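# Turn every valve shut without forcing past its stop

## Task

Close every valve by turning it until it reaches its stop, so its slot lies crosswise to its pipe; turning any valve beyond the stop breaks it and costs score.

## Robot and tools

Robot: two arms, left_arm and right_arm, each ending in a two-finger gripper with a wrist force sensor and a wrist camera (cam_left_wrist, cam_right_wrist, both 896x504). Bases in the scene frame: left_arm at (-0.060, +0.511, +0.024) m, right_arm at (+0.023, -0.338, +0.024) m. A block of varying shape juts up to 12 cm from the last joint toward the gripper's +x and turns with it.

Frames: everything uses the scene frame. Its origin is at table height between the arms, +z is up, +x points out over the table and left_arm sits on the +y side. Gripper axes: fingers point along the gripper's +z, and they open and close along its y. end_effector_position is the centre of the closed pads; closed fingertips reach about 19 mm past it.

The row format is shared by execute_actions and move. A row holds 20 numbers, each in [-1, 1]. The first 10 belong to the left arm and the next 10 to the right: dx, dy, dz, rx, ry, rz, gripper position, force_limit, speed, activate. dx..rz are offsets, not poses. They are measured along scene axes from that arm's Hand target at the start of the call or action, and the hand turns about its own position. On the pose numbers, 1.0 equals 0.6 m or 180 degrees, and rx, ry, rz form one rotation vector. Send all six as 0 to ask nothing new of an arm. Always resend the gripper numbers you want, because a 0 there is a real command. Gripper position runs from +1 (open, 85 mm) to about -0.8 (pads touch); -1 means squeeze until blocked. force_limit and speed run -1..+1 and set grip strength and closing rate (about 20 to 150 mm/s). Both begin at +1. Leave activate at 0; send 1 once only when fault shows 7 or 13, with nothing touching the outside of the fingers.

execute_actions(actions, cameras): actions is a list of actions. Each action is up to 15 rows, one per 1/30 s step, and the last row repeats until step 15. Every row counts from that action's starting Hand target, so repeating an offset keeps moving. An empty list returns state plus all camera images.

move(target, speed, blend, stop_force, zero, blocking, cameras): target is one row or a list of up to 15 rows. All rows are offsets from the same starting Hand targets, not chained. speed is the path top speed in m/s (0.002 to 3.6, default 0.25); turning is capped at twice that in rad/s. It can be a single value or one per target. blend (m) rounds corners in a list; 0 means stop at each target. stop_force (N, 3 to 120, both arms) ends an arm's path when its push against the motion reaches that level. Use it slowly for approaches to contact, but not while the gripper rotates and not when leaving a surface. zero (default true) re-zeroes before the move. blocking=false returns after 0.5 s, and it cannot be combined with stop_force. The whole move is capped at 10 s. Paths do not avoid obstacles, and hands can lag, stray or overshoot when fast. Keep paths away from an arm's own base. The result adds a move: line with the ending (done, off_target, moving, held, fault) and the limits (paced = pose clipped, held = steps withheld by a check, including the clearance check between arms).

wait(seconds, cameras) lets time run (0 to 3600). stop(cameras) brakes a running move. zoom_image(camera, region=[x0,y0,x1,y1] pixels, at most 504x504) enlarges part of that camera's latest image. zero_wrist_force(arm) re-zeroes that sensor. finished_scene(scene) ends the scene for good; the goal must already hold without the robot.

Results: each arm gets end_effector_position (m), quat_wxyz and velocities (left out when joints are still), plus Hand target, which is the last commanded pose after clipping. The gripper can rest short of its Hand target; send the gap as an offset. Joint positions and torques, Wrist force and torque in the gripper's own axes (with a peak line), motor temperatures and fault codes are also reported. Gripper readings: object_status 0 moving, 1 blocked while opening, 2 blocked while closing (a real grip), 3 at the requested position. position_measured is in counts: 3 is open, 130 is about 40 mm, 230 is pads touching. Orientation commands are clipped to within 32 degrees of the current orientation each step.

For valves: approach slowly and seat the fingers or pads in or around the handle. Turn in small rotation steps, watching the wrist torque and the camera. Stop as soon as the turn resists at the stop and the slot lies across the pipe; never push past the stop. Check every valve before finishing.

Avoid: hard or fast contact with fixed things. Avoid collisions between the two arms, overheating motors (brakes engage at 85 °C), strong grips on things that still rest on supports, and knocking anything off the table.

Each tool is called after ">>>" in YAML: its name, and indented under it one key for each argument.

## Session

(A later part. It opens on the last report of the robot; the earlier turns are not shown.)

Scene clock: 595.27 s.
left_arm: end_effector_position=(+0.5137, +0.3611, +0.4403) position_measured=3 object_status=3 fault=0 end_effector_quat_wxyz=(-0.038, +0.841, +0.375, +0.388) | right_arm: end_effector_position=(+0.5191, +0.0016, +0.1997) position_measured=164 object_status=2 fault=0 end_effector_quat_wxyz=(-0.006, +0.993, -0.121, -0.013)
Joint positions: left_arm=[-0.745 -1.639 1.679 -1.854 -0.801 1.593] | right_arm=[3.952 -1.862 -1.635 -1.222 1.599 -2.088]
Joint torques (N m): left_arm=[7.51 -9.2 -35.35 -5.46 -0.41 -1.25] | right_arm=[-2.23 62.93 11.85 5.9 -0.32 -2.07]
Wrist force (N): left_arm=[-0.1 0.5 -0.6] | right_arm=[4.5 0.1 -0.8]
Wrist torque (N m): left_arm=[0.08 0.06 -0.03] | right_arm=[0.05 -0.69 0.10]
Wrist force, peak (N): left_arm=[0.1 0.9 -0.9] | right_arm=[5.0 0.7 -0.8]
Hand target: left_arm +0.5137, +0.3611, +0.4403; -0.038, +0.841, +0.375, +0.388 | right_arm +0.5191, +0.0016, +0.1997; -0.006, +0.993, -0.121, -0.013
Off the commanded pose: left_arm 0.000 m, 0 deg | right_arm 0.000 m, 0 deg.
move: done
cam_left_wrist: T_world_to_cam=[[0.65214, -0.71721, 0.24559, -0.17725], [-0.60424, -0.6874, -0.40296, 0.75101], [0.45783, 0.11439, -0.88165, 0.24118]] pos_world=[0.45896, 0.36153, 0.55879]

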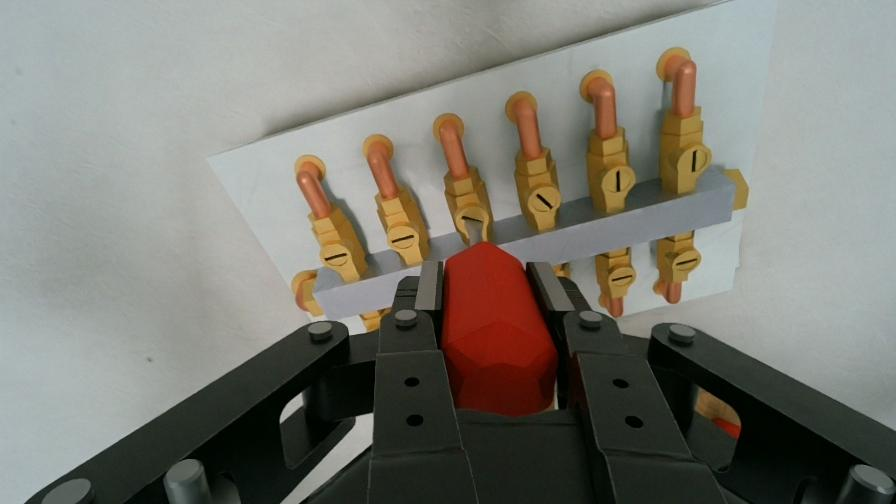

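>>> move:
  target: [0,0,0,0,0,0,1,1,1,0,0,0,-0.001,0,0,-0.017,-0.98,0.5,-1,0]
  speed: 0.05

>>> move:
  target: [0,0,0,0,0,0,1,1,1,0,0,0,-0.014,0,0,0,-0.98,0.5,-1,0]
  speed: 0.01
  stop_force: 12

>>> move:
  target:
    - [0,0,0,0,0,0,1,1,1,0,0,0,0,0,0,-0.022,-0.98,0.5,-1,0]
    - [0,0,0,0,0,0,1,1,1,0,0,0,0,0,0,0.022,-0.98,0.5,-1,0]
    - [0,0,0,0,0,0,1,1,1,0,0,0,0,0,0,0,-0.98,0.5,-1,0]
  speed: 0.06

>>> move:
  target: [0,0,0,0,0,0,1,1,1,0,0,0,-0.012,0,0,0,-0.98,0.5,-1,0]
  speed: 0.01
  stop_force: 9
  cameras: ["cam_left_wrist"]

>>> zoom_image:
  camera: "cam_left_wrist"
  region: [450, 190, 500, 240]

Scene clock: 597.43 s.
left_arm: end_effector_position=(+0.5137, +0.3611, +0.4403) position_measured=3 object_status=3 fault=0 end_effector_quat_wxyz=(-0.038, +0.841, +0.375, +0.388) | right_arm: end_effector_position=(+0.5191, +0.0016, +0.1991) position_measured=164 object_status=2 fault=0 end_effector_quat_wxyz=(-0.006, +0.989, -0.148, -0.013) end_effector_velocity=(+0.000, +0.000, +0.001) end_effector_angular_velocity=(+0.001, -0.002, +0.005)
Joint positions: left_arm=[-0.745 -1.639 1.679 -1.854 -0.801 1.593] | right_arm=[3.952 -1.862 -1.637 -1.219 1.599 -2.034]
Joint velocities: left_arm=[within noise] | right_arm=[0 0.001 0 0 -0.001 -0.005]
Joint torques (N m): left_arm=[7.25 -9.16 -35.58 -5.52 -0.54 -1.07] | right_arm=[-10.97 62.64 10.46 5.15 1.73 -2.04]
Wrist force (N): left_arm=[0.1 0.3 -0.7] | right_arm=[4.4 0.4 -1.1]
Wrist torque (N m): left_arm=[0.05 0.02 -0.03] | right_arm=[0.08 -0.68 -0.04]
Wrist force, peak (N): left_arm=[-0.1 0.6 -1.1] | right_arm=[4.8 0.4 -1.0]
Hand target: left_arm +0.5137, +0.3611, +0.4403; -0.038, +0.841, +0.375, +0.388 | right_arm +0.5191, +0.0016, +0.1991; -0.006, +0.989, -0.148, -0.013
Off the commanded pose: left_arm 0.000 m, 0 deg | right_arm 0.000 m, 0 deg.
move: done

Scene clock: 598.93 s.
left_arm: end_effector_position=(+0.5137, +0.3611, +0.4403) position_measured=3 object_status=3 fault=0 end_effector_quat_wxyz=(-0.038, +0.841, +0.375, +0.388) | right_arm: end_effector_position=(+0.5192, +0.0016, +0.1964) position_measured=164 object_status=2 fault=0 end_effector_quat_wxyz=(-0.006, +0.989, -0.148, -0.013)
Joint positions: left_arm=[-0.745 -1.639 1.679 -1.854 -0.801 1.593] | right_arm=[3.952 -1.864 -1.642 -1.211 1.599 -2.034]
Joint torques (N m): left_arm=[7.1 -8.56 -35.11 -5.57 -0.43 -1.16] | right_arm=[-9.76 53.63 33.08 -0.22 1.15 -1.71]
Wrist force (N): left_arm=[-0.2 0.5 -0.6] | right_arm=[2.6 1.2 -12.3]
Wrist torque (N m): left_arm=[0.09 0.07 -0.04] | right_arm=[-0.01 -0.82 0.02]
Wrist force, peak (N): left_arm=[0.1 0.7 -1.0] | right_arm=[2.5 4.4 -20.6]
Hand target: left_arm +0.5137, +0.3611, +0.4403; -0.038, +0.841, +0.375, +0.388 | right_arm +0.5192, +0.0016, +0.1964; -0.006, +0.989, -0.148, -0.013 (not the last commanded pose)
Off the commanded pose: left_arm 0.000 m, 0 deg | right_arm 0.006 m, 0 deg.
move: contact (right_arm)

Scene clock: 601.80 s.
left_arm: end_effector_position=(+0.5137, +0.3611, +0.4403) position_measured=3 object_status=3 fault=0 end_effector_quat_wxyz=(-0.038, +0.841, +0.375, +0.388) | right_arm: end_effector_position=(+0.5191, +0.0016, +0.1964) position_measured=164 object_status=2 fault=0 end_effector_quat_wxyz=(-0.006, +0.989, -0.148, -0.013) end_effector_velocity=(+0.000, +0.000, +0.000) end_effector_angular_velocity=(+0.000, -0.001, +0.004)
Joint positions: left_arm=[-0.745 -1.639 1.679 -1.854 -0.801 1.593] | right_arm=[3.952 -1.864 -1.642 -1.211 1.599 -2.034]
Joint velocities: left_arm=[within noise] | right_arm=[-0.001 0 0 0 0 -0.005]
Joint torques (N m): left_arm=[7.19 -8.7 -34.45 -5.51 -0.46 -1.11] | right_arm=[-11.34 56.66 8.09 5.52 1.53 -1.98]
Wrist force (N): left_arm=[-0.1 0.5 -0.9] | right_arm=[3.8 2.4 -9.2]
Wrist torque (N m): left_arm=[0.08 0.04 -0.03] | right_arm=[-0.18 -0.76 0.08]
Wrist force, peak (N): left_arm=[-0.1 1.0 -0.8] | right_arm=[4.1 3.5 -12.7]
Hand target: left_arm +0.5137, +0.3611, +0.4403; -0.038, +0.841, +0.375, +0.388 | right_arm +0.5192, +0.0016, +0.1964; -0.006, +0.989, -0.148, -0.013
Off the commanded pose: left_arm 0.000 m, 0 deg | right_arm 0.000 m, 0 deg.
move: done

Scene clock: 603.00 s.
left_arm: end_effector_position=(+0.5137, +0.3611, +0.4403) position_measured=3 object_status=3 fault=0 end_effector_quat_wxyz=(-0.038, +0.841, +0.375, +0.388) | right_arm: end_effector_position=(+0.5191, +0.0016, +0.1961) position_measured=164 object_status=2 fault=0 end_effector_quat_wxyz=(-0.006, +0.989, -0.148, -0.013)
Joint positions: left_arm=[-0.745 -1.639 1.679 -1.854 -0.801 1.593] | right_arm=[3.952 -1.864 -1.643 -1.21 1.599 -2.034]
Joint torques (N m): left_arm=[7.33 -8.97 -35.23 -5.42 -0.49 -1.2] | right_arm=[-4.7 48.75 31.8 0.28 1.34 -1.47]
Wrist force (N): left_arm=[0.2 0.8 -0.7] | right_arm=[1.9 3.6 -17.2]
Wrist torque (N m): left_arm=[0.12 0.01 -0.03] | right_arm=[-0.32 -0.88 0.08]
Wrist force, peak (N): left_arm=[0.4 0.6 -1.1] | right_arm=[1.3 7.6 -25.2]
Hand target: left_arm +0.5137, +0.3611, +0.4403; -0.038, +0.841, +0.375, +0.388 | right_arm +0.5191, +0.0016, +0.1961; -0.006, +0.989, -0.148, -0.013 (not the last commanded pose)
Off the commanded pose: left_arm 0.000 m, 0 deg | right_arm 0.007 m, 0 deg.
move: contact (right_arm)
cam_left_wrist: T_world_to_cam=[[0.65214, -0.71721, 0.24559, -0.17725], [-0.60424, -0.6874, -0.40296, 0.75101], [0.45783, 0.11439, -0.88165, 0.24118]] pos_world=[0.45896, 0.36153, 0.55879]

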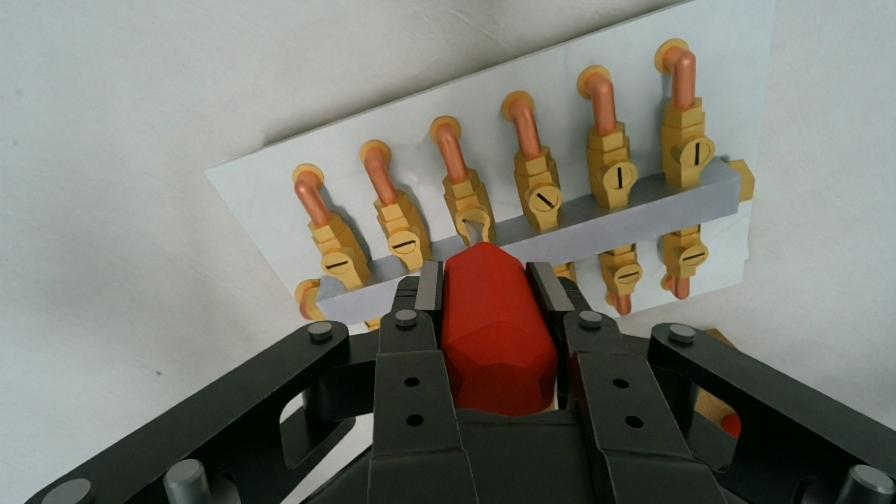

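Scaled by 10.080 from the camera's image (finer frame: 1280x720).

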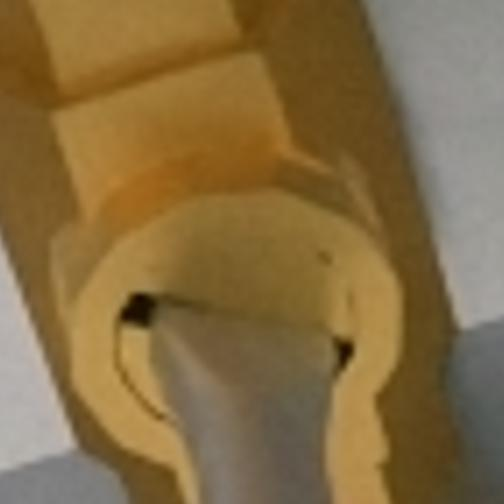

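>>> move:
  target: [0,0,0,0,0,0,1,1,1,0,0.0002,0.001,0.0002,0,0,0.0667,-0.98,0.5,-1,0]
  speed: 0.12
  cameras: ["cam_left_wrist"]

>>> zoom_image:
  camera: "cam_left_wrist"
  region: [450, 190, 500, 240]

Scene clock: 605.20 s.
left_arm: end_effector_position=(+0.5137, +0.3611, +0.4403) position_measured=3 object_status=3 fault=0 end_effector_quat_wxyz=(-0.038, +0.841, +0.375, +0.388) | right_arm: end_effector_position=(+0.5193, +0.0022, +0.1962) position_measured=164 object_status=2 fault=0 end_effector_quat_wxyz=(-0.005, +0.999, -0.043, -0.013)
Joint positions: left_arm=[-0.745 -1.639 1.679 -1.854 -0.801 1.593] | right_arm=[3.953 -1.867 -1.636 -1.219 1.597 -2.243]
Joint torques (N m): left_arm=[6.82 -8.99 -35.07 -5.52 -0.58 -1.08] | right_arm=[14.69 9.13 21.09 0.99 -0.34 0.7]
Wrist force (N): left_arm=[0.2 0.7 -0.7] | right_arm=[2.8 4.7 -25.4]
Wrist torque (N m): left_arm=[0.11 -0.01 -0.03] | right_arm=[-0.26 -0.83 0.13]
Wrist force, peak (N): left_arm=[0.2 0.4 -1.2] | right_arm=[2.6 4.7 -25.6]
Hand target: left_arm +0.5137, +0.3611, +0.4403; -0.038, +0.841, +0.375, +0.388 | right_arm +0.5193, +0.0022, +0.1962; -0.005, +0.999, -0.043, -0.014
Off the commanded pose: left_arm 0.000 m, 0 deg | right_arm 0.000 m, 0 deg.
move: done
cam_left_wrist: T_world_to_cam=[[0.65214, -0.71721, 0.24559, -0.17725], [-0.60424, -0.6874, -0.40296, 0.75101], [0.45783, 0.11439, -0.88165, 0.24118]] pos_world=[0.45896, 0.36153, 0.55879]

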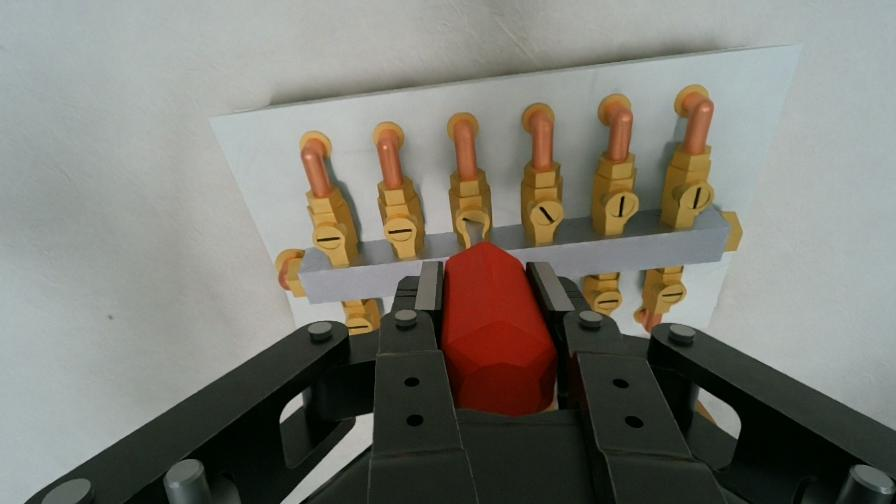

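Scaled by 10.080 from the camera's image (finer frame: 1280x720).

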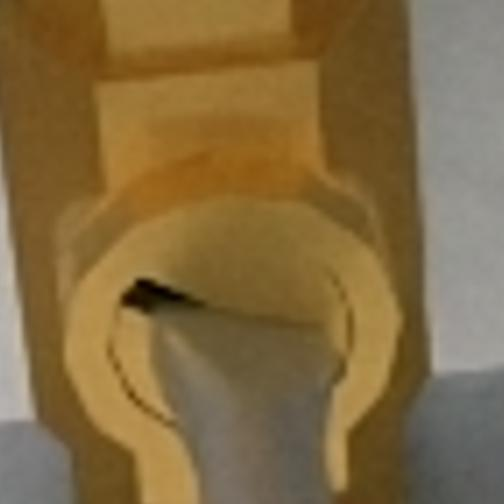

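>>> move:
  target:
    - [0,0,0,0,0,0,1,1,1,0,0,0,0.006,0,0,0,-0.98,0.5,-1,0]
    - [0,0,0,0,0,0,1,1,1,0,-0.0002,-0.001,0.006,0,0,-0.0667,-0.98,0.5,-1,0]
  speed: 0.06
  cameras: ["cam_left_wrist"]

>>> zoom_image:
  camera: "cam_left_wrist"
  region: [450, 190, 500, 240]

Scene clock: 608.87 s.
left_arm: end_effector_position=(+0.5137, +0.3611, +0.4403) position_measured=3 object_status=3 fault=0 end_effector_quat_wxyz=(-0.038, +0.841, +0.375, +0.388) | right_arm: end_effector_position=(+0.5191, +0.0016, +0.1998) position_measured=164 object_status=2 fault=0 end_effector_quat_wxyz=(-0.006, +0.989, -0.148, -0.013) end_effector_velocity=(+0.000, +0.000, +0.000) end_effector_angular_velocity=(-0.001, -0.001, +0.006)
Joint positions: left_arm=[-0.745 -1.639 1.679 -1.854 -0.801 1.593] | right_arm=[3.952 -1.861 -1.637 -1.219 1.599 -2.034]
Joint velocities: left_arm=[within noise] | right_arm=[0 -0.001 0 0 -0.001 -0.005]
Joint torques (N m): left_arm=[7.59 -8.84 -34.99 -5.5 -0.51 -1.25] | right_arm=[-9.77 61.32 10.86 5.38 1.59 -2.02]
Wrist force (N): left_arm=[-0.1 0.6 -0.8] | right_arm=[4.4 0.0 -0.6]
Wrist torque (N m): left_arm=[0.10 0.05 -0.02] | right_arm=[0.02 -0.67 -0.04]
Wrist force, peak (N): left_arm=[-0.1 1.0 -0.9] | right_arm=[2.6 4.7 -25.8]
Hand target: left_arm +0.5137, +0.3611, +0.4403; -0.038, +0.841, +0.375, +0.388 | right_arm +0.5191, +0.0016, +0.1998; -0.006, +0.989, -0.148, -0.013
Off the commanded pose: left_arm 0.000 m, 0 deg | right_arm 0.000 m, 0 deg.
move: done
cam_left_wrist: T_world_to_cam=[[0.65214, -0.71721, 0.24559, -0.17725], [-0.60424, -0.6874, -0.40296, 0.75101], [0.45783, 0.11439, -0.88165, 0.24118]] pos_world=[0.45896, 0.36153, 0.55879]

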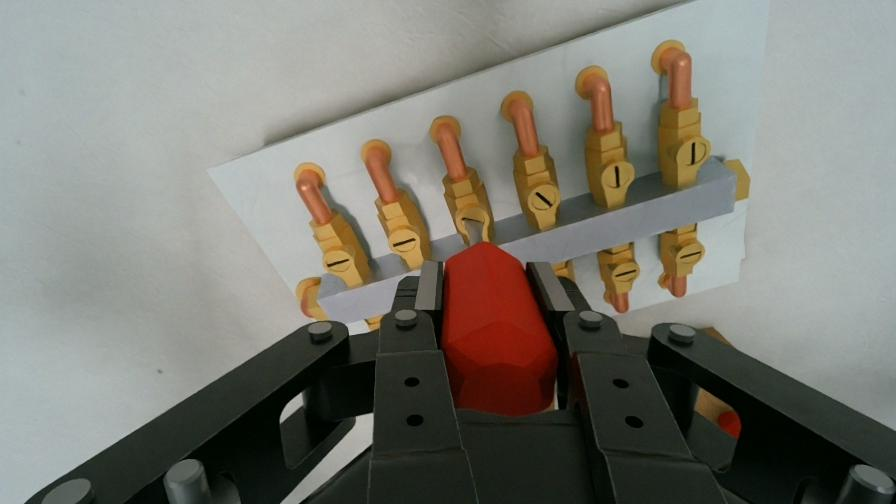

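Scaled by 10.080 from the camera's image (finer frame: 1280x720).

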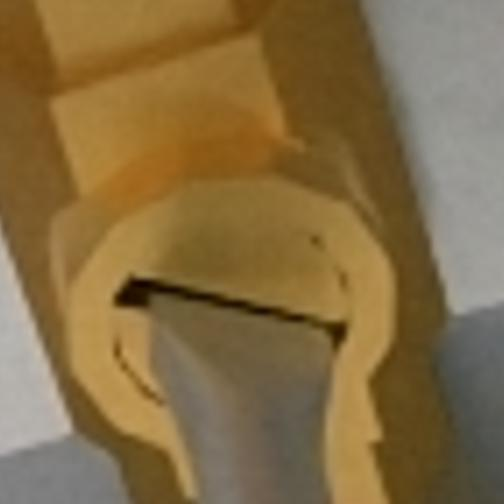

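>>> move:
  target: [0,0,0,0,0,0,1,1,1,0,-0.0004,0.0001,-0.014,0,0,0,-0.98,0.5,-1,0]
  speed: 0.01
  stop_force: 12

>>> move:
  target:
    - [0,0,0,0,0,0,1,1,1,0,0,0,0,0,0,-0.022,-0.98,0.5,-1,0]
    - [0,0,0,0,0,0,1,1,1,0,0,0,0,0,0,0.022,-0.98,0.5,-1,0]
    - [0,0,0,0,0,0,1,1,1,0,0,0,0,0,0,0,-0.98,0.5,-1,0]
  speed: 0.06

>>> move:
  target: [0,0,0,0,0,0,1,1,1,0,0,0,-0.012,0,0,0,-0.98,0.5,-1,0]
  speed: 0.01
  stop_force: 9
  cameras: ["cam_left_wrist"]

>>> move:
  target:
    - [0,0,0,0,0,0,1,1,1,0,0,0,0,0,0,-0.022,-0.98,0.5,-1,0]
    - [0,0,0,0,0,0,1,1,1,0,0,0,0,0,0,0.022,-0.98,0.5,-1,0]
  speed: 0.06
  cameras: ["cam_left_wrist"]

>>> zoom_image:
  camera: "cam_left_wrist"
  region: [450, 190, 500, 240]

Scene clock: 612.23 s.
left_arm: end_effector_position=(+0.5137, +0.3611, +0.4403) position_measured=3 object_status=3 fault=0 end_effector_quat_wxyz=(-0.038, +0.841, +0.375, +0.388) | right_arm: end_effector_position=(+0.5191, +0.0016, +0.1965) position_measured=164 object_status=2 fault=0 end_effector_quat_wxyz=(-0.006, +0.989, -0.148, -0.013)
Joint positions: left_arm=[-0.745 -1.639 1.679 -1.854 -0.801 1.593] | right_arm=[3.952 -1.863 -1.643 -1.211 1.599 -2.034]
Joint torques (N m): left_arm=[7.28 -8.61 -35.14 -5.49 -0.53 -1.14] | right_arm=[-2.35 55.13 33.96 0.03 -1.83 -1.62]
Wrist force (N): left_arm=[-0.1 0.6 -0.7] | right_arm=[2.8 1.3 -10.9]
Wrist torque (N m): left_arm=[0.11 0.05 -0.03] | right_arm=[-0.06 -0.87 0.01]
Wrist force, peak (N): left_arm=[0.5 0.8 -1.1] | right_arm=[2.4 5.0 -19.6]
Hand target: left_arm +0.5137, +0.3611, +0.4403; -0.038, +0.841, +0.375, +0.388 | right_arm +0.5191, +0.0015, +0.1965; -0.006, +0.989, -0.148, -0.013 (not the last commanded pose)
Off the commanded pose: left_arm 0.000 m, 0 deg | right_arm 0.005 m, 0 deg.
move: contact (right_arm)

Scene clock: 615.10 s.
left_arm: end_effector_position=(+0.5137, +0.3611, +0.4403) position_measured=3 object_status=3 fault=0 end_effector_quat_wxyz=(-0.038, +0.841, +0.375, +0.388) | right_arm: end_effector_position=(+0.5191, +0.0016, +0.1964) position_measured=164 object_status=2 fault=0 end_effector_quat_wxyz=(-0.006, +0.989, -0.148, -0.013) end_effector_velocity=(+0.000, +0.000, +0.000) end_effector_angular_velocity=(+0.001, +0.001, +0.005)
Joint positions: left_arm=[-0.745 -1.639 1.679 -1.854 -0.801 1.593] | right_arm=[3.952 -1.863 -1.643 -1.211 1.599 -2.034]
Joint velocities: left_arm=[within noise] | right_arm=[-0.001 0 0 0 0.001 -0.006]
Joint torques (N m): left_arm=[7.16 -8.62 -35.02 -5.56 -0.56 -1.27] | right_arm=[-11.53 57.04 8.65 5.35 1.57 -1.97]
Wrist force (N): left_arm=[0.1 0.5 -0.7] | right_arm=[4.0 2.4 -9.1]
Wrist torque (N m): left_arm=[0.07 0.03 -0.03] | right_arm=[-0.10 -0.80 0.03]
Wrist force, peak (N): left_arm=[0.0 0.7 -1.2] | right_arm=[4.1 2.8 -12.6]
Hand target: left_arm +0.5137, +0.3611, +0.4403; -0.038, +0.841, +0.375, +0.388 | right_arm +0.5191, +0.0015, +0.1965; -0.006, +0.989, -0.148, -0.013
Off the commanded pose: left_arm 0.000 m, 0 deg | right_arm 0.000 m, 0 deg.
move: done

Scene clock: 616.30 s.
left_arm: end_effector_position=(+0.5137, +0.3611, +0.4403) position_measured=3 object_status=3 fault=0 end_effector_quat_wxyz=(-0.038, +0.841, +0.375, +0.388) | right_arm: end_effector_position=(+0.5191, +0.0015, +0.1962) position_measured=164 object_status=2 fault=0 end_effector_quat_wxyz=(-0.007, +0.989, -0.148, -0.013)
Joint positions: left_arm=[-0.745 -1.639 1.679 -1.854 -0.801 1.593] | right_arm=[3.952 -1.863 -1.644 -1.209 1.599 -2.034]
Joint torques (N m): left_arm=[7 -9.15 -35.09 -5.55 -0.54 -1.12] | right_arm=[-8.85 49.1 32.83 0 1.3 -1.46]
Wrist force (N): left_arm=[0.2 0.6 -0.8] | right_arm=[1.5 2.7 -16.7]
Wrist torque (N m): left_arm=[0.10 0.00 -0.04] | right_arm=[-0.22 -0.90 0.04]
Wrist force, peak (N): left_arm=[0.2 1.1 -0.6] | right_arm=[0.4 4.9 -24.6]
Hand target: left_arm +0.5137, +0.3611, +0.4403; -0.038, +0.841, +0.375, +0.388 | right_arm +0.5191, +0.0015, +0.1962; -0.007, +0.989, -0.148, -0.013 (not the last commanded pose)
Off the commanded pose: left_arm 0.000 m, 0 deg | right_arm 0.007 m, 0 deg.
move: contact (right_arm)
cam_left_wrist: T_world_to_cam=[[0.65214, -0.71721, 0.24559, -0.17725], [-0.60424, -0.6874, -0.40296, 0.75101], [0.45783, 0.11439, -0.88165, 0.24118]] pos_world=[0.45896, 0.36153, 0.55879]

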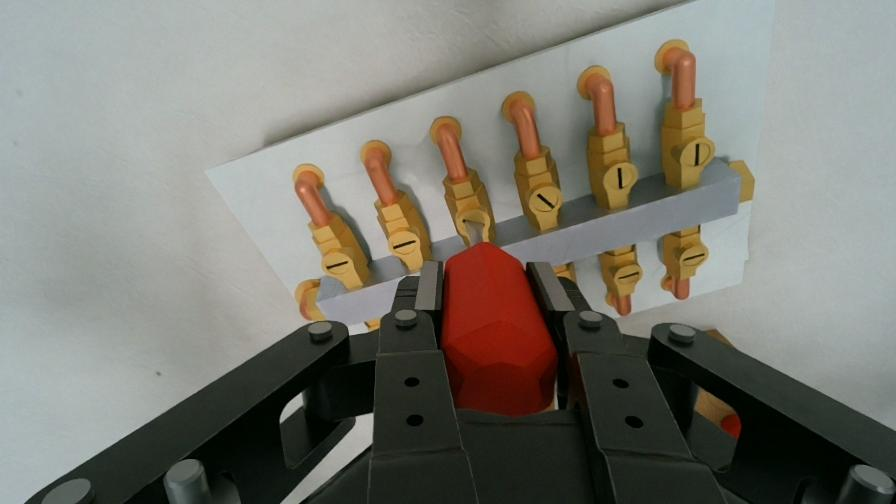

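Scene clock: 618.50 s.
left_arm: end_effector_position=(+0.5137, +0.3611, +0.4403) position_measured=3 object_status=3 fault=0 end_effector_quat_wxyz=(-0.038, +0.841, +0.375, +0.388) | right_arm: end_effector_position=(+0.5191, +0.0015, +0.1962) position_measured=164 object_status=2 fault=0 end_effector_quat_wxyz=(-0.006, +0.993, -0.113, -0.013)
Joint positions: left_arm=[-0.745 -1.639 1.679 -1.854 -0.801 1.593] | right_arm=[3.952 -1.864 -1.642 -1.212 1.599 -2.103]
Joint torques (N m): left_arm=[7.37 -8.97 -34.82 -5.45 -0.45 -1.14] | right_arm=[14.47 20.64 36.63 -0.27 -1.52 1.4]
Wrist force (N): left_arm=[0.1 0.4 -0.7] | right_arm=[6.2 -5.2 3.2]
Wrist torque (N m): left_arm=[0.07 0.02 -0.03] | right_arm=[0.46 -0.58 1.03]
Wrist force, peak (N): left_arm=[-0.2 0.8 -1.1] | right_arm=[1.5 3.0 -16.7]
Hand target: left_arm +0.5137, +0.3611, +0.4403; -0.038, +0.841, +0.375, +0.388 | right_arm +0.5191, +0.0015, +0.1962; -0.006, +0.993, -0.113, -0.013
Off the commanded pose: left_arm 0.000 m, 0 deg | right_arm 0.000 m, 0 deg.
move: done
cam_left_wrist: T_world_to_cam=[[0.65214, -0.71721, 0.24559, -0.17725], [-0.60424, -0.6874, -0.40296, 0.75101], [0.45783, 0.11439, -0.88165, 0.24118]] pos_world=[0.45896, 0.36153, 0.55879]

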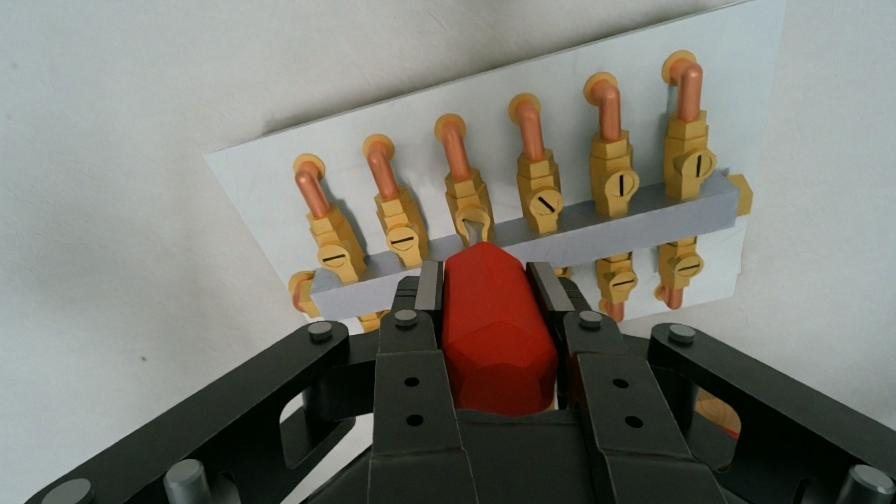

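Scaled by 10.080 from the camera's image (finer frame: 1280x720).

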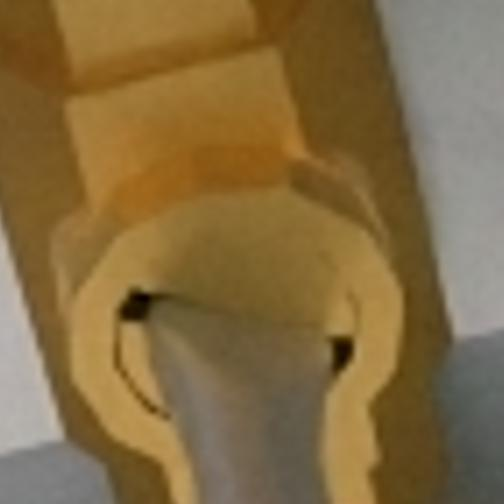

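>>> move:
  target: [0,0,0,0,0,0,1,1,1,0,0,0,-0.006,0,0,0,-0.98,0.5,-1,0]
  speed: 0.01
  stop_force: 10

>>> move:
  target: [0,0,0,0,0,0,1,1,1,0,0,0.0003,0,0,0,0.022,-0.98,0.5,-1,0]
  speed: 0.1
  cameras: ["cam_left_wrist"]

>>> zoom_image:
  camera: "cam_left_wrist"
  region: [450, 190, 500, 240]

Scene clock: 620.77 s.
left_arm: end_effector_position=(+0.5137, +0.3611, +0.4403) position_measured=3 object_status=3 fault=0 end_effector_quat_wxyz=(-0.038, +0.841, +0.375, +0.388) | right_arm: end_effector_position=(+0.5192, +0.0016, +0.1959) position_measured=164 object_status=2 fault=0 end_effector_quat_wxyz=(-0.006, +0.993, -0.113, -0.013)
Joint positions: left_arm=[-0.745 -1.639 1.679 -1.854 -0.801 1.593] | right_arm=[3.952 -1.865 -1.642 -1.211 1.599 -2.103]
Joint torques (N m): left_arm=[6.97 -8.87 -35.2 -5.49 -0.52 -1.23] | right_arm=[12.89 58.49 34.18 -0.47 0.24 1.4]
Wrist force (N): left_arm=[0.1 0.5 -0.8] | right_arm=[4.5 -1.7 -6.8]
Wrist torque (N m): left_arm=[0.08 0.02 -0.03] | right_arm=[0.23 -0.76 1.03]
Wrist force, peak (N): left_arm=[-0.1 0.6 -1.3] | right_arm=[3.3 -0.3 -14.4]
Hand target: left_arm +0.5137, +0.3611, +0.4403; -0.038, +0.841, +0.375, +0.388 | right_arm +0.5192, +0.0016, +0.1959; -0.006, +0.993, -0.113, -0.013 (not the last commanded pose)
Off the commanded pose: left_arm 0.000 m, 0 deg | right_arm 0.003 m, 0 deg.
move: contact (right_arm)

Scene clock: 621.53 s.
left_arm: end_effector_position=(+0.5137, +0.3611, +0.4403) position_measured=3 object_status=3 fault=0 end_effector_quat_wxyz=(-0.038, +0.841, +0.375, +0.388) | right_arm: end_effector_position=(+0.5192, +0.0018, +0.1959) position_measured=164 object_status=2 fault=0 end_effector_quat_wxyz=(-0.006, +0.997, -0.079, -0.013)
Joint positions: left_arm=[-0.745 -1.639 1.679 -1.854 -0.801 1.593] | right_arm=[3.952 -1.866 -1.64 -1.214 1.598 -2.172]
Joint torques (N m): left_arm=[7.54 -9.09 -35.07 -5.55 -0.5 -1.18] | right_arm=[12.59 16.2 29.99 0.73 -1.01 0.81]
Wrist force (N): left_arm=[0.1 0.6 -0.6] | right_arm=[5.5 -3.0 -4.5]
Wrist torque (N m): left_arm=[0.09 0.02 -0.03] | right_arm=[0.21 -0.57 1.00]
Wrist force, peak (N): left_arm=[0.6 0.6 -0.9] | right_arm=[4.2 -1.9 -6.7]
Hand target: left_arm +0.5137, +0.3611, +0.4403; -0.038, +0.841, +0.375, +0.388 | right_arm +0.5192, +0.0018, +0.1959; -0.006, +0.997, -0.079, -0.013
Off the commanded pose: left_arm 0.000 m, 0 deg | right_arm 0.000 m, 0 deg.
move: done
cam_left_wrist: T_world_to_cam=[[0.65214, -0.71721, 0.24559, -0.17725], [-0.60424, -0.6874, -0.40296, 0.75101], [0.45783, 0.11439, -0.88165, 0.24118]] pos_world=[0.45896, 0.36153, 0.55879]

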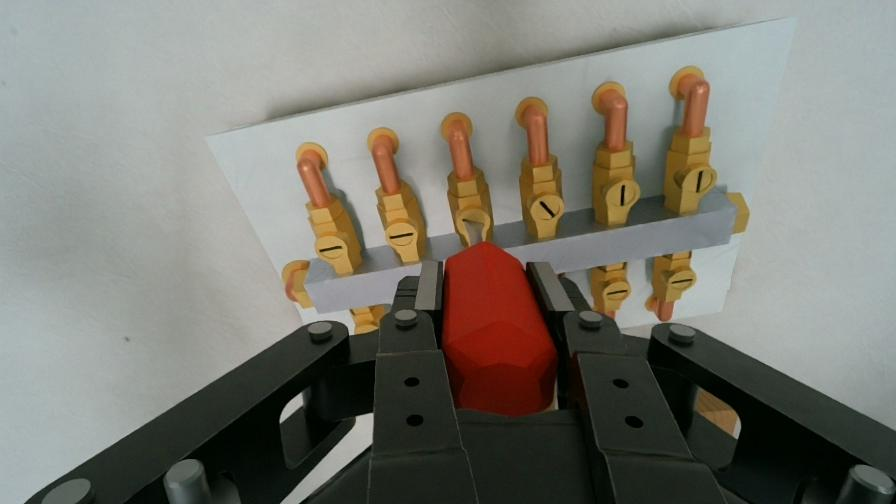

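Scaled by 10.080 from the camera's image (finer frame: 1280x720).

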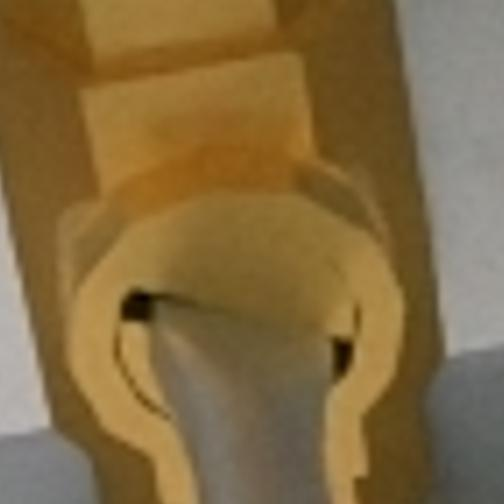

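>>> move:
  target:
    - [0,0,0,0,0,0,1,1,1,0,0.0001,0.0011,0,0,0,0.0728,-0.98,0.5,-1,0]
    - [0,0,0,0,0,0,1,1,1,0,-0.0001,0.0021,0,0,0,0.1394,-0.98,0.5,-1,0]
  speed: 0.12
  blend: 0.01

>>> move:
  target: [0,0,0,0,0,0,1,1,1,0,0,0,0,0,0,0.0083,-0.98,0.5,-1,0]
  speed: 0.1
  cameras: ["cam_left_wrist"]

>>> zoom_image:
  camera: "cam_left_wrist"
  region: [450, 190, 500, 240]

Scene clock: 625.07 s.
left_arm: end_effector_position=(+0.5137, +0.3611, +0.4403) position_measured=3 object_status=3 fault=0 end_effector_quat_wxyz=(-0.038, +0.841, +0.375, +0.388) | right_arm: end_effector_position=(+0.5191, +0.0031, +0.1959) position_measured=164 object_status=2 fault=0 end_effector_quat_wxyz=(-0.003, +0.990, +0.139, -0.014)
Joint positions: left_arm=[-0.745 -1.639 1.679 -1.854 -0.801 1.593] | right_arm=[3.957 -1.872 -1.629 -1.23 1.593 -2.606]
Joint torques (N m): left_arm=[7.42 -8.81 -34.72 -5.44 -0.48 -1.23] | right_arm=[12.58 12.51 25.31 0.82 0.02 0.75]
Wrist force (N): left_arm=[0.1 0.4 -0.6] | right_arm=[3.6 2.1 -18.2]
Wrist torque (N m): left_arm=[0.07 0.01 -0.03] | right_arm=[-0.12 -0.74 0.14]
Wrist force, peak (N): left_arm=[0.0 0.8 -1.0] | right_arm=[3.4 2.1 -18.3]
Hand target: left_arm +0.5137, +0.3611, +0.4403; -0.038, +0.841, +0.375, +0.388 | right_arm +0.5191, +0.0031, +0.1959; -0.003, +0.990, +0.139, -0.014
Off the commanded pose: left_arm 0.000 m, 0 deg | right_arm 0.000 m, 0 deg.
move: done

Scene clock: 625.57 s.
left_arm: end_effector_position=(+0.5137, +0.3611, +0.4403) position_measured=3 object_status=3 fault=0 end_effector_quat_wxyz=(-0.038, +0.841, +0.375, +0.388) | right_arm: end_effector_position=(+0.5191, +0.0030, +0.1959) position_measured=164 object_status=2 fault=0 end_effector_quat_wxyz=(-0.003, +0.988, +0.152, -0.014)
Joint positions: left_arm=[-0.745 -1.639 1.679 -1.854 -0.801 1.593] | right_arm=[3.957 -1.872 -1.629 -1.231 1.592 -2.632]
Joint torques (N m): left_arm=[7.26 -8.52 -34.82 -5.51 -0.46 -1.12] | right_arm=[17.24 10.83 29.53 -0.02 -1.35 2.14]
Wrist force (N): left_arm=[-0.3 0.8 -0.6] | right_arm=[3.3 2.3 -18.2]
Wrist torque (N m): left_arm=[0.14 0.08 -0.02] | right_arm=[-0.05 -0.77 0.11]
Wrist force, peak (N): left_arm=[0.2 0.7 -1.0] | right_arm=[3.2 1.8 -18.7]
Hand target: left_arm +0.5137, +0.3611, +0.4403; -0.038, +0.841, +0.375, +0.388 | right_arm +0.5191, +0.0031, +0.1959; -0.003, +0.988, +0.152, -0.014
Off the commanded pose: left_arm 0.000 m, 0 deg | right_arm 0.000 m, 0 deg.
move: done
cam_left_wrist: T_world_to_cam=[[0.65214, -0.71721, 0.24559, -0.17725], [-0.60424, -0.6874, -0.40296, 0.75101], [0.45783, 0.11439, -0.88165, 0.24118]] pos_world=[0.45896, 0.36153, 0.55879]

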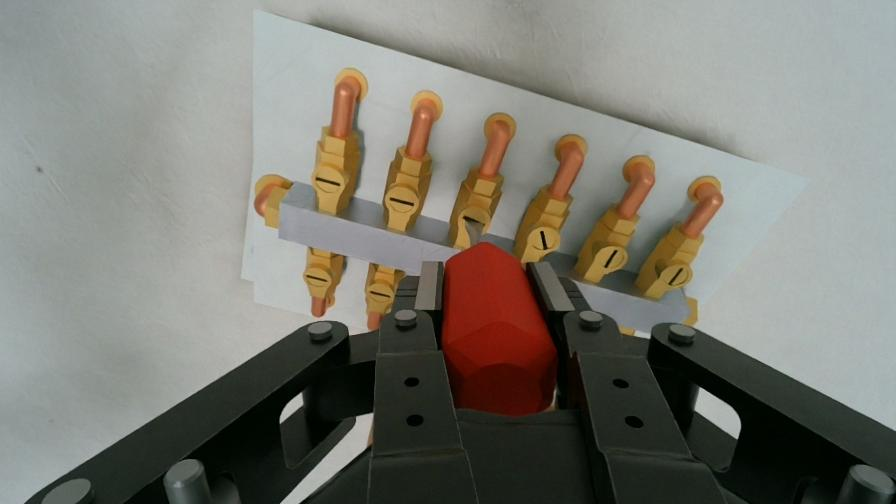

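Scaled by 10.080 from the camera's image (finer frame: 1280x720).

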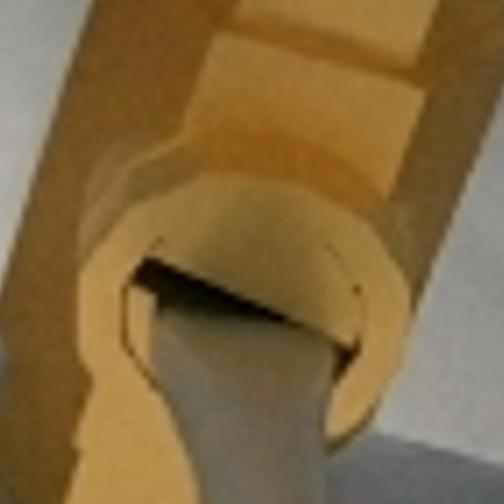

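>>> move:
  target:
    - [0,0,0,0,0,0,1,1,1,0,0,0,0.006,0,0,0,-0.98,0.5,-1,0]
    - [0,0,0,0,0,0,1,1,1,0,0,0,0.006,0,0,-0.0611,-0.98,0.5,-1,0]
  speed: 0.06
  cameras: ["cam_left_wrist"]

>>> zoom_image:
  camera: "cam_left_wrist"
  region: [450, 190, 500, 240]

Scene clock: 628.70 s.
left_arm: end_effector_position=(+0.5137, +0.3611, +0.4403) position_measured=3 object_status=3 fault=0 end_effector_quat_wxyz=(-0.038, +0.841, +0.375, +0.388) | right_arm: end_effector_position=(+0.5191, +0.0031, +0.1995) position_measured=164 object_status=2 fault=0 end_effector_quat_wxyz=(-0.004, +0.998, +0.057, -0.014) end_effector_velocity=(+0.000, +0.000, -0.001) end_effector_angular_velocity=(+0.000, +0.002, +0.005)
Joint positions: left_arm=[-0.745 -1.639 1.679 -1.854 -0.801 1.593] | right_arm=[3.955 -1.867 -1.627 -1.233 1.595 -2.441]
Joint velocities: left_arm=[within noise] | right_arm=[0 -0.002 0 0 0.001 -0.005]
Joint torques (N m): left_arm=[7.31 -8.41 -34.72 -5.44 -0.48 -1.15] | right_arm=[-9.25 62.27 9.59 5.37 1.59 -2.07]
Wrist force (N): left_arm=[0.1 0.7 -0.4] | right_arm=[4.5 0.4 -0.9]
Wrist torque (N m): left_arm=[0.11 0.02 -0.03] | right_arm=[0.09 -0.68 -0.04]
Wrist force, peak (N): left_arm=[0.2 0.9 -1.0] | right_arm=[2.9 2.1 -18.7]
Hand target: left_arm +0.5137, +0.3611, +0.4403; -0.038, +0.841, +0.375, +0.388 | right_arm +0.5191, +0.0031, +0.1995; -0.004, +0.998, +0.057, -0.014
Off the commanded pose: left_arm 0.000 m, 0 deg | right_arm 0.000 m, 0 deg.
move: done
cam_left_wrist: T_world_to_cam=[[0.65214, -0.71721, 0.24559, -0.17725], [-0.60424, -0.6874, -0.40296, 0.75101], [0.45783, 0.11439, -0.88165, 0.24118]] pos_world=[0.45896, 0.36153, 0.55879]

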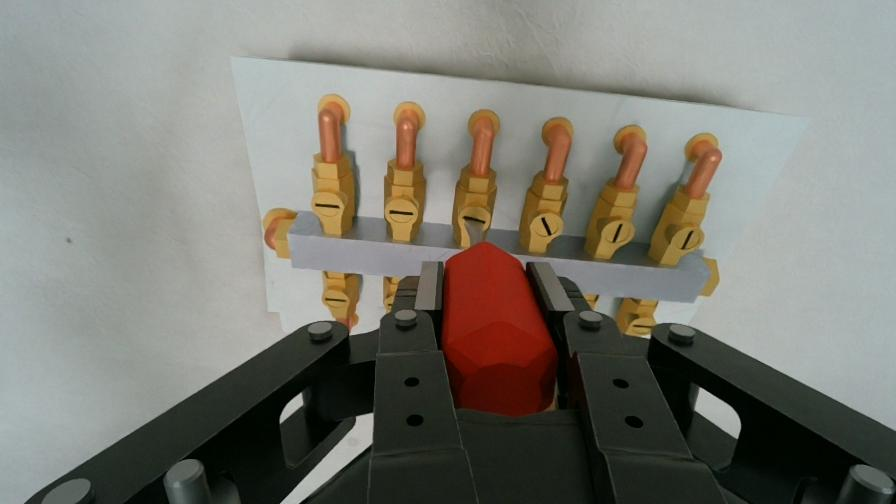

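Scaled by 10.080 from the camera's image (finer frame: 1280x720).

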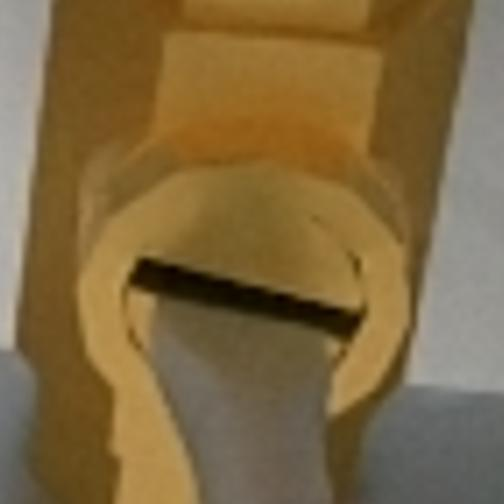

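>>> move:
  target: [0,0,0,0,0,0,1,1,1,0,0.0004,0.0003,-0.001,0,0,-0.008,-0.98,0.5,-1,0]
  speed: 0.05

>>> move:
  target: [0,0,0,0,0,0,1,1,1,0,0,0,-0.014,0,0,0,-0.98,0.5,-1,0]
  speed: 0.01
  stop_force: 12

>>> move:
  target:
    - [0,0,0,0,0,0,1,1,1,0,0,0,0,0,0,-0.022,-0.98,0.5,-1,0]
    - [0,0,0,0,0,0,1,1,1,0,0,0,0,0,0,0.022,-0.98,0.5,-1,0]
    - [0,0,0,0,0,0,1,1,1,0,0,0,0,0,0,0,-0.98,0.5,-1,0]
  speed: 0.06

>>> move:
  target: [0,0,0,0,0,0,1,1,1,0,0,0,-0.012,0,0,0,-0.98,0.5,-1,0]
  speed: 0.01
  stop_force: 9

>>> move:
  target:
    - [0,0,0,0,0,0,1,1,1,0,0,0,0,0,0,-0.025,-0.98,0.5,-1,0]
    - [0,0,0,0,0,0,1,1,1,0,0,0,0,0,0,0.02,-0.98,0.5,-1,0]
  speed: 0.06
  cameras: ["cam_left_wrist"]

>>> zoom_image:
  camera: "cam_left_wrist"
  region: [450, 190, 500, 240]

Scene clock: 630.67 s.
left_arm: end_effector_position=(+0.5137, +0.3611, +0.4403) position_measured=3 object_status=3 fault=0 end_effector_quat_wxyz=(-0.038, +0.841, +0.375, +0.388) | right_arm: end_effector_position=(+0.5194, +0.0032, +0.1989) position_measured=164 object_status=2 fault=0 end_effector_quat_wxyz=(-0.004, +0.999, +0.044, -0.014) end_effector_velocity=(+0.000, +0.000, -0.001) end_effector_angular_velocity=(-0.002, +0.001, +0.008)
Joint positions: left_arm=[-0.745 -1.639 1.679 -1.854 -0.801 1.593] | right_arm=[3.955 -1.868 -1.627 -1.231 1.596 -2.416]
Joint velocities: left_arm=[within noise] | right_arm=[0 -0.002 0 0 -0.001 -0.008]
Joint torques (N m): left_arm=[7.17 -8.65 -35.08 -5.57 -0.45 -1.16] | right_arm=[-11.22 18.66 8.38 5.12 2.04 -2.06]
Wrist force (N): left_arm=[-0.1 0.5 -0.7] | right_arm=[4.4 0.4 -0.8]
Wrist torque (N m): left_arm=[0.08 0.04 -0.03] | right_arm=[0.08 -0.66 -0.03]
Wrist force, peak (N): left_arm=[0.0 0.7 -1.0] | right_arm=[4.9 0.4 -1.1]
Hand target: left_arm +0.5137, +0.3611, +0.4403; -0.038, +0.841, +0.375, +0.388 | right_arm +0.5194, +0.0032, +0.1989; -0.004, +0.999, +0.044, -0.014
Off the commanded pose: left_arm 0.000 m, 0 deg | right_arm 0.000 m, 0 deg.
move: done

Scene clock: 632.20 s.
left_arm: end_effector_position=(+0.5137, +0.3611, +0.4403) position_measured=3 object_status=3 fault=0 end_effector_quat_wxyz=(-0.038, +0.841, +0.375, +0.388) | right_arm: end_effector_position=(+0.5194, +0.0032, +0.1963) position_measured=164 object_status=2 fault=0 end_effector_quat_wxyz=(-0.004, +0.999, +0.044, -0.014)
Joint positions: left_arm=[-0.745 -1.639 1.679 -1.854 -0.801 1.593] | right_arm=[3.955 -1.87 -1.631 -1.225 1.596 -2.416]
Joint torques (N m): left_arm=[7.3 -8.4 -35.16 -5.52 -0.48 -1.17] | right_arm=[-11.39 54.35 34.13 0.02 1.97 -1.71]
Wrist force (N): left_arm=[0.4 0.6 -0.9] | right_arm=[1.9 1.0 -11.8]
Wrist torque (N m): left_arm=[0.10 -0.03 -0.03] | right_arm=[0.06 -0.90 -0.05]
Wrist force, peak (N): left_arm=[0.0 0.5 -1.2] | right_arm=[1.0 3.2 -19.5]
Hand target: left_arm +0.5137, +0.3611, +0.4403; -0.038, +0.841, +0.375, +0.388 | right_arm +0.5194, +0.0032, +0.1963; -0.004, +0.999, +0.044, -0.014 (not the last commanded pose)
Off the commanded pose: left_arm 0.000 m, 0 deg | right_arm 0.006 m, 0 deg.
move: contact (right_arm)

Scene clock: 635.07 s.
left_arm: end_effector_position=(+0.5137, +0.3611, +0.4403) position_measured=3 object_status=3 fault=0 end_effector_quat_wxyz=(-0.038, +0.841, +0.375, +0.388) | right_arm: end_effector_position=(+0.5193, +0.0032, +0.1963) position_measured=164 object_status=2 fault=0 end_effector_quat_wxyz=(-0.004, +0.999, +0.044, -0.014) end_effector_velocity=(+0.000, +0.000, +0.001) end_effector_angular_velocity=(+0.002, +0.000, +0.004)
Joint positions: left_arm=[-0.745 -1.639 1.679 -1.854 -0.801 1.593] | right_arm=[3.955 -1.87 -1.631 -1.225 1.596 -2.416]
Joint velocities: left_arm=[within noise] | right_arm=[0 0.001 0 0 0.001 -0.005]
Joint torques (N m): left_arm=[7.78 -8.37 -35.25 -5.42 -0.61 -1.13] | right_arm=[-11.94 54.72 6.44 5.4 1.51 -2.05]
Wrist force (N): left_arm=[0.0 0.5 -0.8] | right_arm=[2.2 1.9 -11.8]
Wrist torque (N m): left_arm=[0.08 0.03 -0.04] | right_arm=[-0.07 -0.84 -0.04]
Wrist force, peak (N): left_arm=[0.0 0.8 -1.0] | right_arm=[3.0 2.9 -14.7]
Hand target: left_arm +0.5137, +0.3611, +0.4403; -0.038, +0.841, +0.375, +0.388 | right_arm +0.5194, +0.0032, +0.1963; -0.004, +0.999, +0.044, -0.014
Off the commanded pose: left_arm 0.000 m, 0 deg | right_arm 0.000 m, 0 deg.
move: done

Scene clock: 636.30 s.
left_arm: end_effector_position=(+0.5137, +0.3611, +0.4403) position_measured=3 object_status=3 fault=0 end_effector_quat_wxyz=(-0.038, +0.841, +0.375, +0.388) | right_arm: end_effector_position=(+0.5193, +0.0032, +0.1959) position_measured=164 object_status=2 fault=0 end_effector_quat_wxyz=(-0.004, +0.999, +0.044, -0.014)
Joint positions: left_arm=[-0.745 -1.639 1.679 -1.854 -0.801 1.593] | right_arm=[3.955 -1.87 -1.632 -1.223 1.596 -2.416]
Joint torques (N m): left_arm=[6.81 -8.44 -34.88 -5.44 -0.54 -1.19] | right_arm=[-11 46.04 30.85 -0.06 1.21 -1.49]
Wrist force (N): left_arm=[0.1 0.7 -0.8] | right_arm=[0.0 2.6 -20.4]
Wrist torque (N m): left_arm=[0.11 0.01 -0.03] | right_arm=[-0.02 -0.98 -0.05]
Wrist force, peak (N): left_arm=[0.1 1.0 -0.8] | right_arm=[-2.0 4.6 -28.6]
Hand target: left_arm +0.5137, +0.3611, +0.4403; -0.038, +0.841, +0.375, +0.388 | right_arm +0.5194, +0.0032, +0.1959; -0.004, +0.999, +0.044, -0.013 (not the last commanded pose)
Off the commanded pose: left_arm 0.000 m, 0 deg | right_arm 0.007 m, 0 deg.
move: contact (right_arm)

Scene clock: 638.60 s.
left_arm: end_effector_position=(+0.5137, +0.3611, +0.4403) position_measured=3 object_status=3 fault=0 end_effector_quat_wxyz=(-0.038, +0.841, +0.375, +0.388) | right_arm: end_effector_position=(+0.5194, +0.0033, +0.1959) position_measured=164 object_status=2 fault=0 end_effector_quat_wxyz=(-0.004, +0.997, +0.076, -0.014) end_effector_velocity=(+0.000, +0.000, +0.000) end_effector_angular_velocity=(+0.000, +0.000, -0.005)
Joint positions: left_arm=[-0.745 -1.639 1.679 -1.854 -0.801 1.593] | right_arm=[3.955 -1.871 -1.631 -1.225 1.595 -2.479]
Joint velocities: left_arm=[within noise] | right_arm=[0 0 0 0 0 0.005]
Joint torques (N m): left_arm=[7.7 -9.33 -35.37 -5.45 -0.52 -1.14] | right_arm=[14.11 11.92 28.93 -0.6 -1.49 2.12]
Wrist force (N): left_arm=[-0.3 0.4 -0.8] | right_arm=[4.4 1.4 -17.0]
Wrist torque (N m): left_arm=[0.07 0.07 -0.03] | right_arm=[0.03 -0.61 0.10]
Wrist force, peak (N): left_arm=[-0.2 0.8 -1.0] | right_arm=[-2.3 6.9 -23.5]
Hand target: left_arm +0.5137, +0.3611, +0.4403; -0.038, +0.841, +0.375, +0.388 | right_arm +0.5194, +0.0032, +0.1959; -0.004, +0.997, +0.076, -0.014
Off the commanded pose: left_arm 0.000 m, 0 deg | right_arm 0.000 m, 0 deg.
move: done
cam_left_wrist: T_world_to_cam=[[0.65214, -0.71721, 0.24559, -0.17725], [-0.60424, -0.6874, -0.40296, 0.75101], [0.45783, 0.11439, -0.88165, 0.24118]] pos_world=[0.45896, 0.36153, 0.55879]

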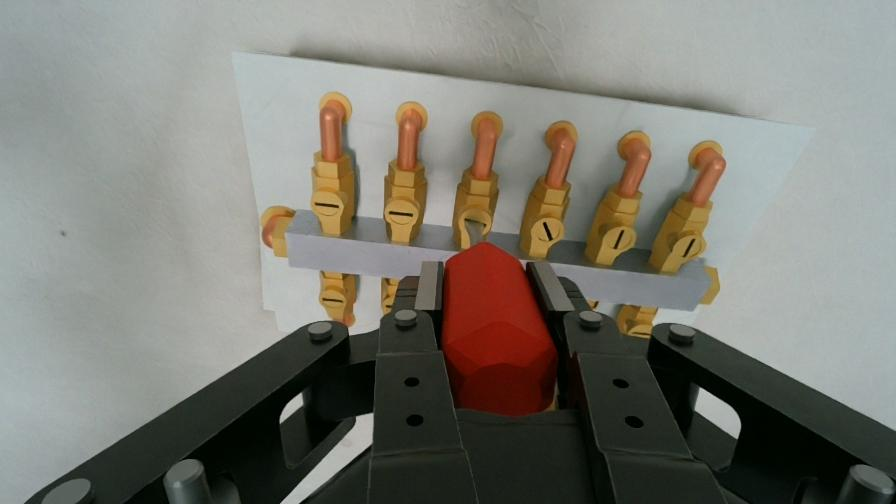

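Scaled by 10.080 from the camera's image (finer frame: 1280x720).

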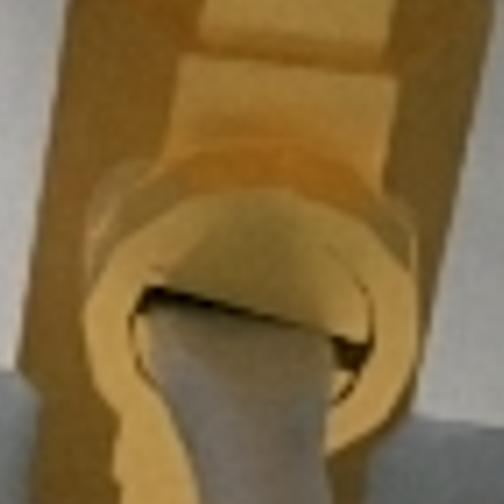

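>>> move:
  target:
    - [0,0,0,0,0,0,1,1,1,0,0,0,0.0005,0,0,-0.04,-0.98,0.5,-1,0]
    - [0,0,0,0,0,0,1,1,1,0,0,0,0.0005,0,0,-0.02,-0.98,0.5,-1,0]
  speed: 0.06
  cameras: ["cam_left_wrist"]

>>> zoom_image:
  camera: "cam_left_wrist"
  region: [450, 190, 500, 240]

Scene clock: 641.60 s.
left_arm: end_effector_position=(+0.5137, +0.3611, +0.4403) position_measured=3 object_status=3 fault=0 end_effector_quat_wxyz=(-0.038, +0.841, +0.375, +0.388) | right_arm: end_effector_position=(+0.5194, +0.0032, +0.1962) position_measured=164 object_status=2 fault=0 end_effector_quat_wxyz=(-0.004, +0.999, +0.044, -0.013) end_effector_velocity=(+0.000, +0.000, -0.001) end_effector_angular_velocity=(-0.001, +0.001, -0.005)
Joint positions: left_arm=[-0.745 -1.639 1.679 -1.854 -0.801 1.593] | right_arm=[3.955 -1.87 -1.632 -1.224 1.596 -2.417]
Joint velocities: left_arm=[within noise] | right_arm=[0 -0.001 0 0 0.001 0.005]
Joint torques (N m): left_arm=[7.42 -8.85 -34.94 -5.49 -0.54 -1.16] | right_arm=[15.47 13.08 33.34 0.41 -1.44 1.87]
Wrist force (N): left_arm=[0.0 0.5 -0.8] | right_arm=[2.7 2.0 -11.2]
Wrist torque (N m): left_arm=[0.08 0.03 -0.03] | right_arm=[0.01 -0.75 0.09]
Wrist force, peak (N): left_arm=[-0.1 0.7 -1.1] | right_arm=[2.2 3.5 -20.6]
Hand target: left_arm +0.5137, +0.3611, +0.4403; -0.038, +0.841, +0.375, +0.388 | right_arm +0.5194, +0.0032, +0.1962; -0.004, +0.999, +0.044, -0.013
Off the commanded pose: left_arm 0.000 m, 0 deg | right_arm 0.000 m, 0 deg.
move: done
cam_left_wrist: T_world_to_cam=[[0.65214, -0.71721, 0.24559, -0.17725], [-0.60424, -0.6874, -0.40296, 0.75101], [0.45783, 0.11439, -0.88165, 0.24118]] pos_world=[0.45896, 0.36153, 0.55879]

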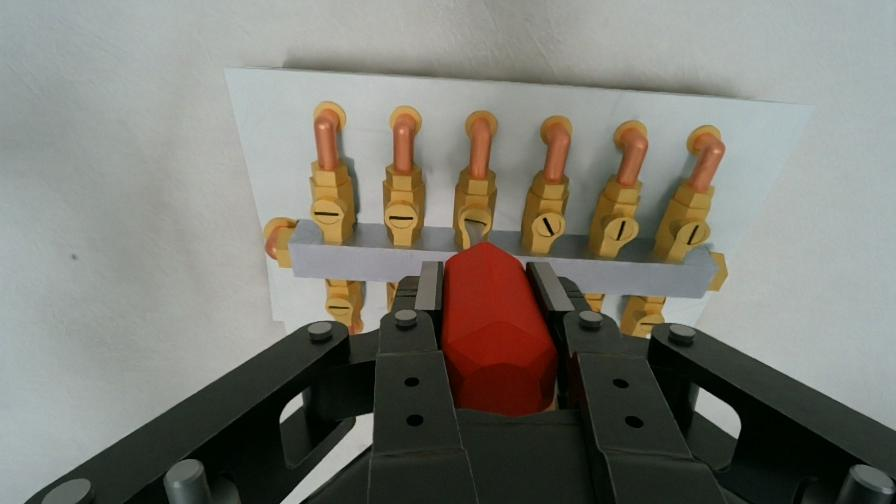

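Scaled by 10.080 from the camera's image (finer frame: 1280x720).

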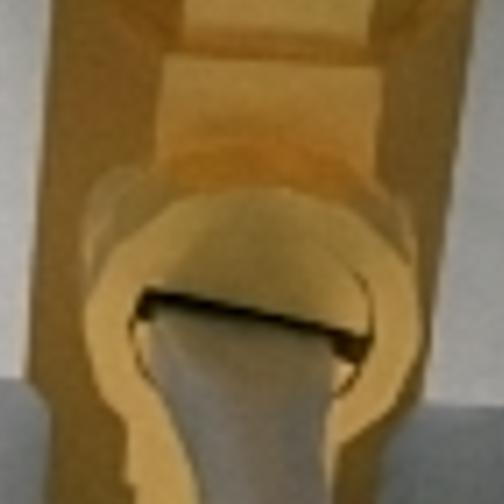

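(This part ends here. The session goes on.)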